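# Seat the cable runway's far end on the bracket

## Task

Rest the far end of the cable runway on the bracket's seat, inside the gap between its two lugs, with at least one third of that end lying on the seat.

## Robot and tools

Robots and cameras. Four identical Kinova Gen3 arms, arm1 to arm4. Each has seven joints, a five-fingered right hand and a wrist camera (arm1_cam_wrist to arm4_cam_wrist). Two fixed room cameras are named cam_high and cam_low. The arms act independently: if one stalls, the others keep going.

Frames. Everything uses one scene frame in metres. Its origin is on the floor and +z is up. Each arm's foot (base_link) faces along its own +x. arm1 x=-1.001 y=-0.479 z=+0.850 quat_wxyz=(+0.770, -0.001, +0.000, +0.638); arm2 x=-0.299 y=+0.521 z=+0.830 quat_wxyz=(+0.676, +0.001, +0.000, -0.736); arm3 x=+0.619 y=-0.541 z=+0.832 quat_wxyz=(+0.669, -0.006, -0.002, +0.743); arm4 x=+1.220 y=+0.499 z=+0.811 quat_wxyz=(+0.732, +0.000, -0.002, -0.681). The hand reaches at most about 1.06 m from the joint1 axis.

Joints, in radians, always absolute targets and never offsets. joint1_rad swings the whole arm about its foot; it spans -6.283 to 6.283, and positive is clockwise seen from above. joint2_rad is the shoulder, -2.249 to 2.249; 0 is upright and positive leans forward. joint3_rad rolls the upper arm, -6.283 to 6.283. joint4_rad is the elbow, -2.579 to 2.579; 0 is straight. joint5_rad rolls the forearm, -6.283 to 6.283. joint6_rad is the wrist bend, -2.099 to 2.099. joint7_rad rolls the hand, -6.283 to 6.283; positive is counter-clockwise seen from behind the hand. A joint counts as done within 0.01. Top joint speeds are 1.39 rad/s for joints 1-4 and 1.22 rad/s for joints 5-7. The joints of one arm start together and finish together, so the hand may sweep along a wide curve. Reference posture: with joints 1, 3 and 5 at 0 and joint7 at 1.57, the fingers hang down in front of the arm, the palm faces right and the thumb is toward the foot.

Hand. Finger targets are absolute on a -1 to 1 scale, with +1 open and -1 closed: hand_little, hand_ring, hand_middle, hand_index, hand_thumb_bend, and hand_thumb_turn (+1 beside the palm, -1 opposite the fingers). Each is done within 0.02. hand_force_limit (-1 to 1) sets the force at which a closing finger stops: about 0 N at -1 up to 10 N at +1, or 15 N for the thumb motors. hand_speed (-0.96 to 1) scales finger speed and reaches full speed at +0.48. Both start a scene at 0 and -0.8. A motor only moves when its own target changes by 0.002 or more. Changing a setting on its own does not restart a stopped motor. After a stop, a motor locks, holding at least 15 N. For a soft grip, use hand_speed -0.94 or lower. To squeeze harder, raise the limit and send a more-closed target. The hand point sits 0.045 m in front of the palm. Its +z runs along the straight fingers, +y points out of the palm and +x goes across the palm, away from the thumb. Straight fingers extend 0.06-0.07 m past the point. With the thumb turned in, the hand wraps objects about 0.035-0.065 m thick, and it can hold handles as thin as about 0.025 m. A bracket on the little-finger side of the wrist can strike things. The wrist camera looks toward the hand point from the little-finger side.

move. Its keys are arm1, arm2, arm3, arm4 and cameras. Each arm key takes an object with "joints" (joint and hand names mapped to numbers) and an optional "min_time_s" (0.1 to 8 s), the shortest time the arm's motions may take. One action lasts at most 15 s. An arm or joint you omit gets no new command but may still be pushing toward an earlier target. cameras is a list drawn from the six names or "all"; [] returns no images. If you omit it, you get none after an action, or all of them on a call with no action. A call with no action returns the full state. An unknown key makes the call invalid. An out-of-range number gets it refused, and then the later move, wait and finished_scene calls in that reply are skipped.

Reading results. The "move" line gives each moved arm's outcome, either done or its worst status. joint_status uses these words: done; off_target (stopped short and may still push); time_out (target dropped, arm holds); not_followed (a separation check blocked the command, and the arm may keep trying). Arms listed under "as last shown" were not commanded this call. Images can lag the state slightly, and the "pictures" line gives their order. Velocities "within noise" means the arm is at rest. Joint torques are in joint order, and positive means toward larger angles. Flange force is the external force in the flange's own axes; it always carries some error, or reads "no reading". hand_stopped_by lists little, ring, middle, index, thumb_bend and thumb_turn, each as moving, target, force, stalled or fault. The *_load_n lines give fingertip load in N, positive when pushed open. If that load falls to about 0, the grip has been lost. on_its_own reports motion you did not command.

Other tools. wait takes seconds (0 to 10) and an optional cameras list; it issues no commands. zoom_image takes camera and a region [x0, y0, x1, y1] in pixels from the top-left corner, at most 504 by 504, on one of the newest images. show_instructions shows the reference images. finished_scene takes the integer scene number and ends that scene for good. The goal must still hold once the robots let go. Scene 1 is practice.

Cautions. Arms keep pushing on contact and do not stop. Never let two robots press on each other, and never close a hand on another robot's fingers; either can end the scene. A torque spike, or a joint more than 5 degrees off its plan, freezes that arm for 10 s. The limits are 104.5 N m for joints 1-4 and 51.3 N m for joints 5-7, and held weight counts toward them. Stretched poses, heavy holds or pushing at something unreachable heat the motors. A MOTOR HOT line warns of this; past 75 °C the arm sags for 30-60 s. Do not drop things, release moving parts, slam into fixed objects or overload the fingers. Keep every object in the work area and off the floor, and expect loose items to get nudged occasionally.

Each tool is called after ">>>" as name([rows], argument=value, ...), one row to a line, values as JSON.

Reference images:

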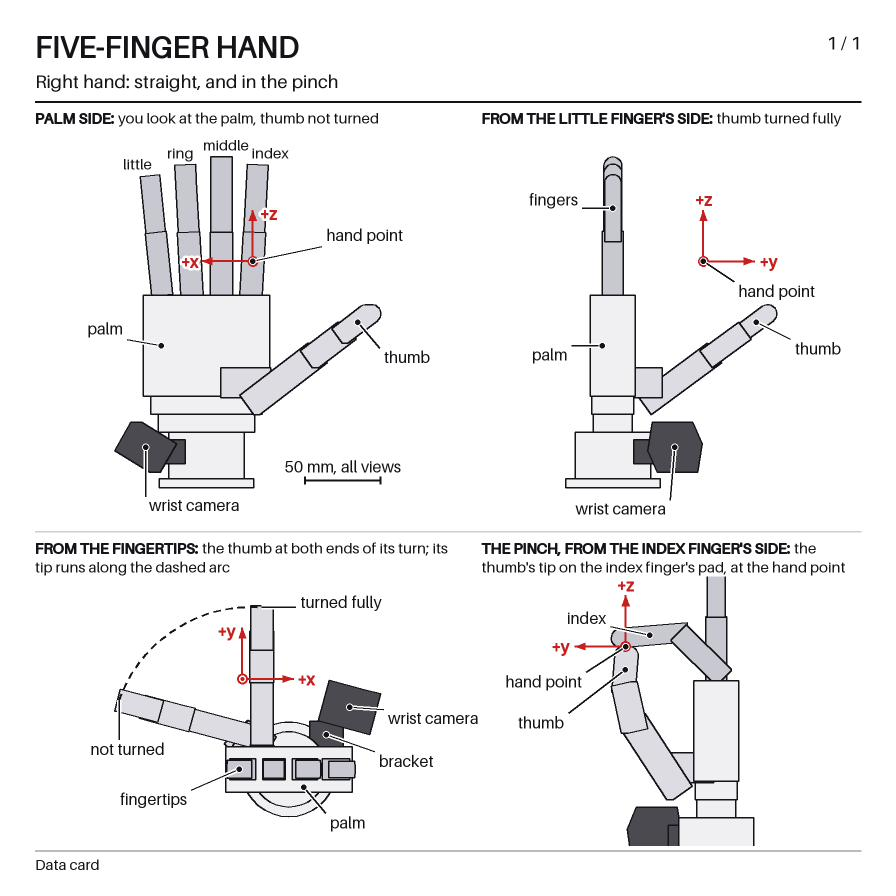

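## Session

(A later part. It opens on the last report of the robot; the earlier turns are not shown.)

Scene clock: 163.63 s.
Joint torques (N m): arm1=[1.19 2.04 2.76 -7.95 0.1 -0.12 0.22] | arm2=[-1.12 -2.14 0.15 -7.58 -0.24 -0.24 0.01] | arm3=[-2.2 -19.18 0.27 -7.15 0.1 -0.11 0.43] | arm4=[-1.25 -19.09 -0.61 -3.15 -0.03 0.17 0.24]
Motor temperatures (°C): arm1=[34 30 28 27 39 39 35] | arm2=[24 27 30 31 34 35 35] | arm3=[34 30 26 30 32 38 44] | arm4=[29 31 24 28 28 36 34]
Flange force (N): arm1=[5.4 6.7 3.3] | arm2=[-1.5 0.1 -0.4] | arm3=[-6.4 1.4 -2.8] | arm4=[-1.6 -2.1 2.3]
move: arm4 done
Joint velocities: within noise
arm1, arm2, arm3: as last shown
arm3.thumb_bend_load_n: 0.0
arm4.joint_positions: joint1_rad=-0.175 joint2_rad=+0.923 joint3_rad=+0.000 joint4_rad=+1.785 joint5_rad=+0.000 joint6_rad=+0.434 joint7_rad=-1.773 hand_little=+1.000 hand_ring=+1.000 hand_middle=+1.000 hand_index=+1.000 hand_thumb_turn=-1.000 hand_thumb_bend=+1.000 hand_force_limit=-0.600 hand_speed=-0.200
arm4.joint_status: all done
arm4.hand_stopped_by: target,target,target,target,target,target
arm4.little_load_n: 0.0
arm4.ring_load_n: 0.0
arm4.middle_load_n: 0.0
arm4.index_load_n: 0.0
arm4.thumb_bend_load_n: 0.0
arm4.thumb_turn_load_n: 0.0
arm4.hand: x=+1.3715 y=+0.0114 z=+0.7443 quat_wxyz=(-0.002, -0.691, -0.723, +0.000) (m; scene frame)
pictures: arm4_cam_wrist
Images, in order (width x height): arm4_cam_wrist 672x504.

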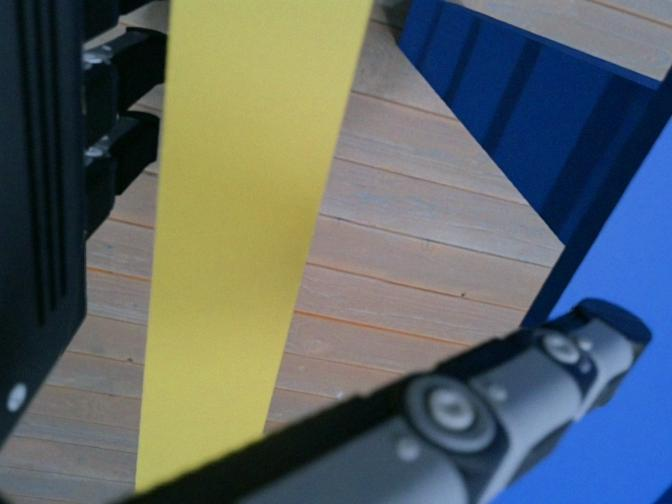

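>>> move(arm4={"joints":{"joint2_rad":0.7048,"joint4_rad":1.7673,"joint6_rad":0.6695},"min_time_s":1.5})

>>> move(arm4={"joints":{"joint2_rad":0.35,"joint4_rad":1.6724,"joint6_rad":1.1192},"min_time_s":1.5}, cameras=["all"])

>>> zoom_image(camera="arm3_cam_wrist", region=[160, 250, 660, 500])

>>> zoom_image(camera="arm4_cam_wrist", region=[200, 0, 672, 504])

Scene clock: 166.20 s.
Joint torques (N m): arm1=[1.19 2.03 2.79 -7.98 0.12 -0.11 0.21] | arm2=[-1.18 -2.05 0.12 -7.53 -0.24 -0.19 0.02] | arm3=[-2.21 -19.26 0.19 -7.32 0.1 -0.09 0.44] | arm4=[-1.24 -17.8 -0.69 -4.73 0 0.13 0.27]
Motor temperatures (°C): arm1=[34 30 28 27 39 39 35] | arm2=[24 27 30 31 34 35 35] | arm3=[34 30 26 30 32 38 44] | arm4=[29 31 24 28 28 36 34]
Flange force (N): arm1=[5.4 6.7 3.5] | arm2=[-1.4 0.0 -0.4] | arm3=[-5.9 1.0 -2.2] | arm4=[-2.1 -1.9 1.7]
move: arm4 done
Joint velocities: within noise
arm1, arm2, arm3: as last shown
arm1.little_load_n: -0.5
arm2.thumb_bend_load_n: -0.5
arm4.joint_positions: joint1_rad=-0.175 joint2_rad=+0.705 joint3_rad=+0.000 joint4_rad=+1.767 joint5_rad=+0.000 joint6_rad=+0.669 joint7_rad=-1.773 hand_little=+1.000 hand_ring=+1.000 hand_middle=+1.000 hand_index=+1.000 hand_thumb_turn=-1.000 hand_thumb_bend=+1.000 hand_force_limit=-0.600 hand_speed=-0.200
arm4.joint_status: all done
arm4.hand_stopped_by: target,target,target,target,target,target
arm4.little_load_n: 0.0
arm4.ring_load_n: 0.0
arm4.middle_load_n: 0.0
arm4.index_load_n: 0.0
arm4.thumb_bend_load_n: 0.0
arm4.thumb_turn_load_n: 0.0
arm4.hand: x=+1.3712 y=+0.0116 z=+0.8495 quat_wxyz=(-0.002, -0.691, -0.723, +0.000) (m; scene frame)
pictures: none

Scene clock: 168.07 s.
Joint torques (N m): arm1=[1.19 2.05 2.74 -7.91 0.11 -0.12 0.25] | arm2=[-1.08 -2.07 -0.01 -7.48 -0.24 -0.17 0.08] | arm3=[-2.17 -19.28 0.3 -7.24 0.08 -0.13 0.38] | arm4=[-1.23 -14.24 -0.82 -6.89 -0.01 0.15 0.3]
Motor temperatures (°C): arm1=[34 30 28 27 39 39 35] | arm2=[24 27 30 31 34 35 35] | arm3=[34 30 26 30 32 38 44] | arm4=[29 31 24 28 28 36 34]
Flange force (N): arm1=[5.4 6.7 3.2] | arm2=[-1.6 -0.1 -0.6] | arm3=[-6.3 1.3 -2.6] | arm4=[-2.7 -1.8 0.7]
move: arm4 done
Joint velocities: within noise
arm1, arm2, arm3: as last shown
arm1.little_load_n: 0.0
arm2.thumb_bend_load_n: 0.0
arm4.joint_positions: joint1_rad=-0.175 joint2_rad=+0.350 joint3_rad=+0.000 joint4_rad=+1.672 joint5_rad=+0.000 joint6_rad=+1.119 joint7_rad=-1.773 hand_little=+1.000 hand_ring=+1.000 hand_middle=+1.000 hand_index=+1.000 hand_thumb_turn=-1.000 hand_thumb_bend=+1.000 hand_force_limit=-0.600 hand_speed=-0.200
arm4.joint_status: all done
arm4.hand_stopped_by: target,target,target,target,target,target
arm4.little_load_n: 0.0
arm4.ring_load_n: 0.0
arm4.middle_load_n: 0.0
arm4.index_load_n: 0.0
arm4.thumb_bend_load_n: 0.0
arm4.thumb_turn_load_n: 0.0
arm4.hand: x=+1.3608 y=+0.0513 z=+1.0334 quat_wxyz=(-0.002, -0.691, -0.723, +0.000) (m; scene frame)
pictures: arm1_cam_wrist, arm2_cam_wrist, arm3_cam_wrist, arm4_cam_wrist, cam_high, cam_low
Images, in order (width x height): arm1_cam_wrist 672x504, arm2_cam_wrist 672x504, arm3_cam_wrist 672x504, arm4_cam_wrist 672x504, cam_high 672x504, cam_low 672x504.

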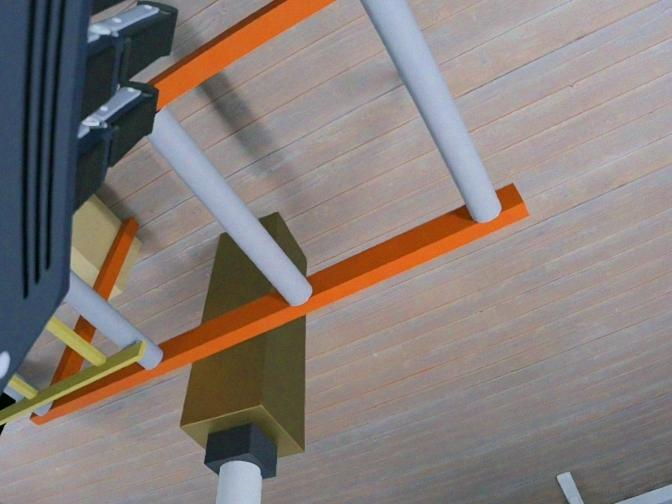

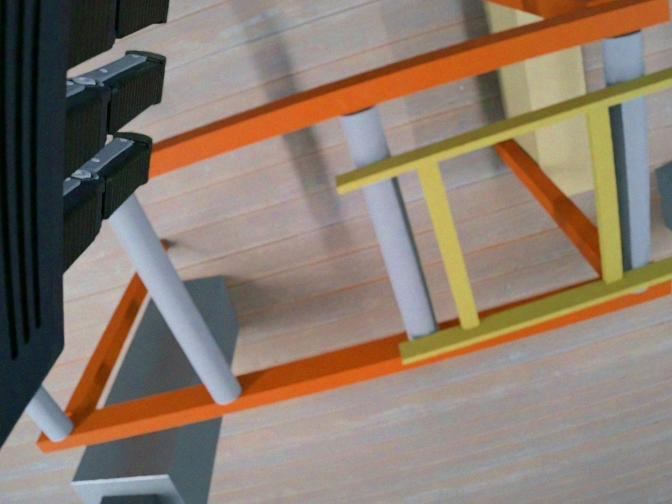

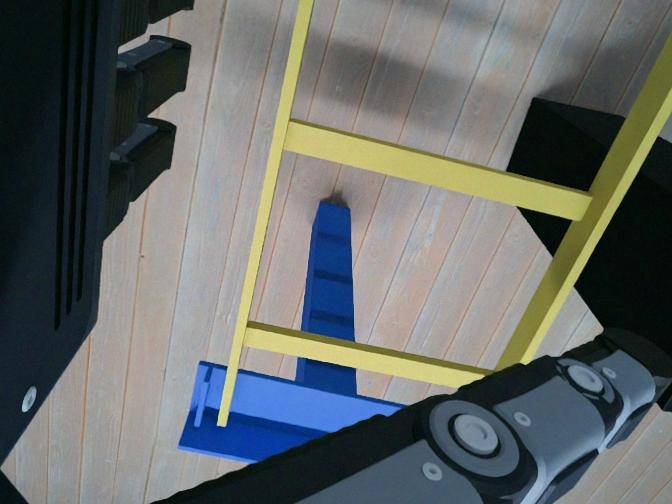

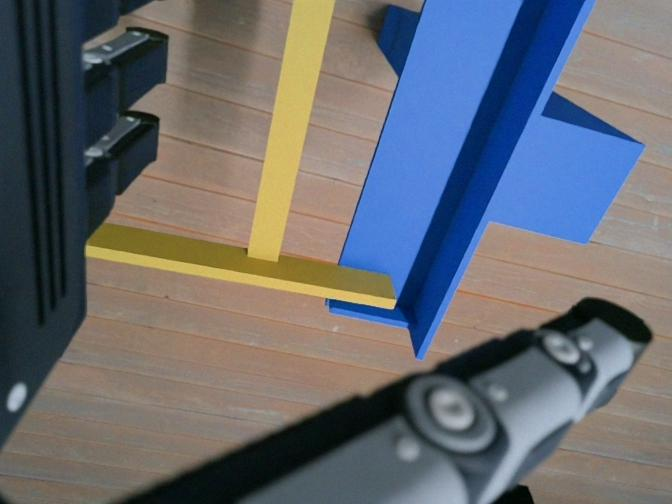

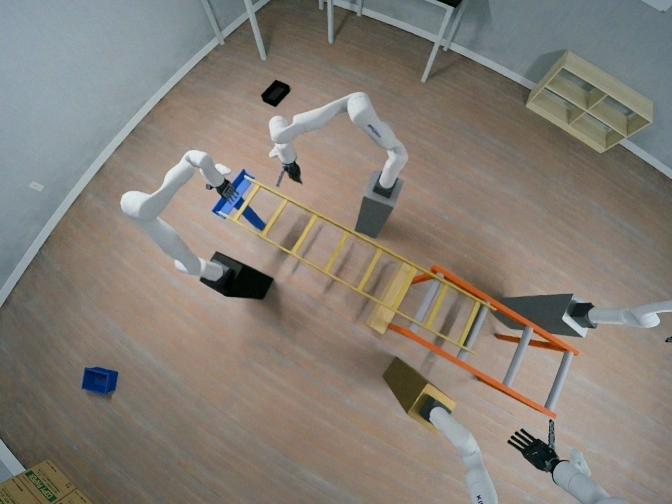

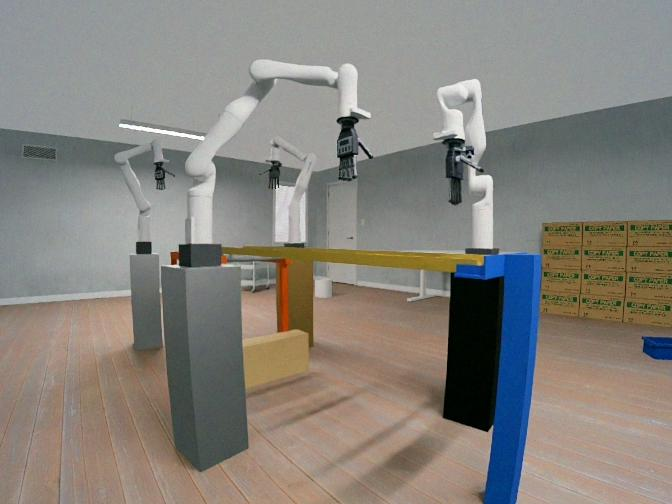

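Scaled by 1.008 from the camera's 672x504 image, which has a finer 960x720 frame.

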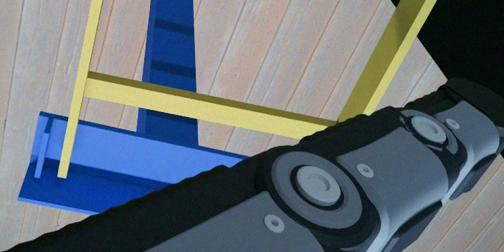

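Scaled by 1.000.

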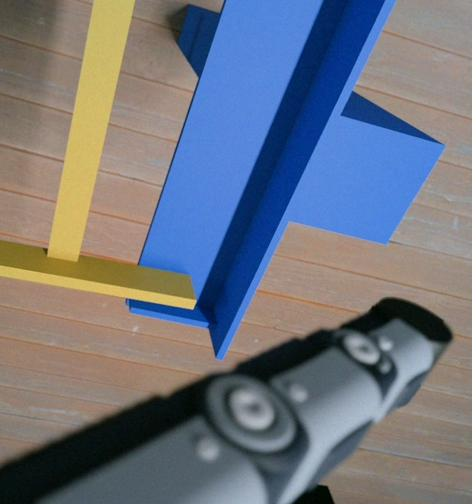

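>>> zoom_image(camera="cam_high", region=[190, 150, 310, 240])

>>> finished_scene(scene=1)

Scaled by 4.200 from the camera's 672x504 image, which has a finer 960x720 frame.

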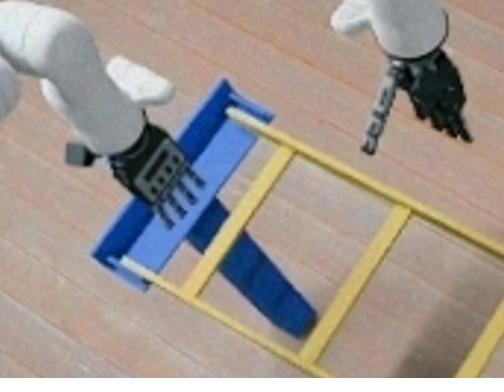

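The scene is finished: the task was done.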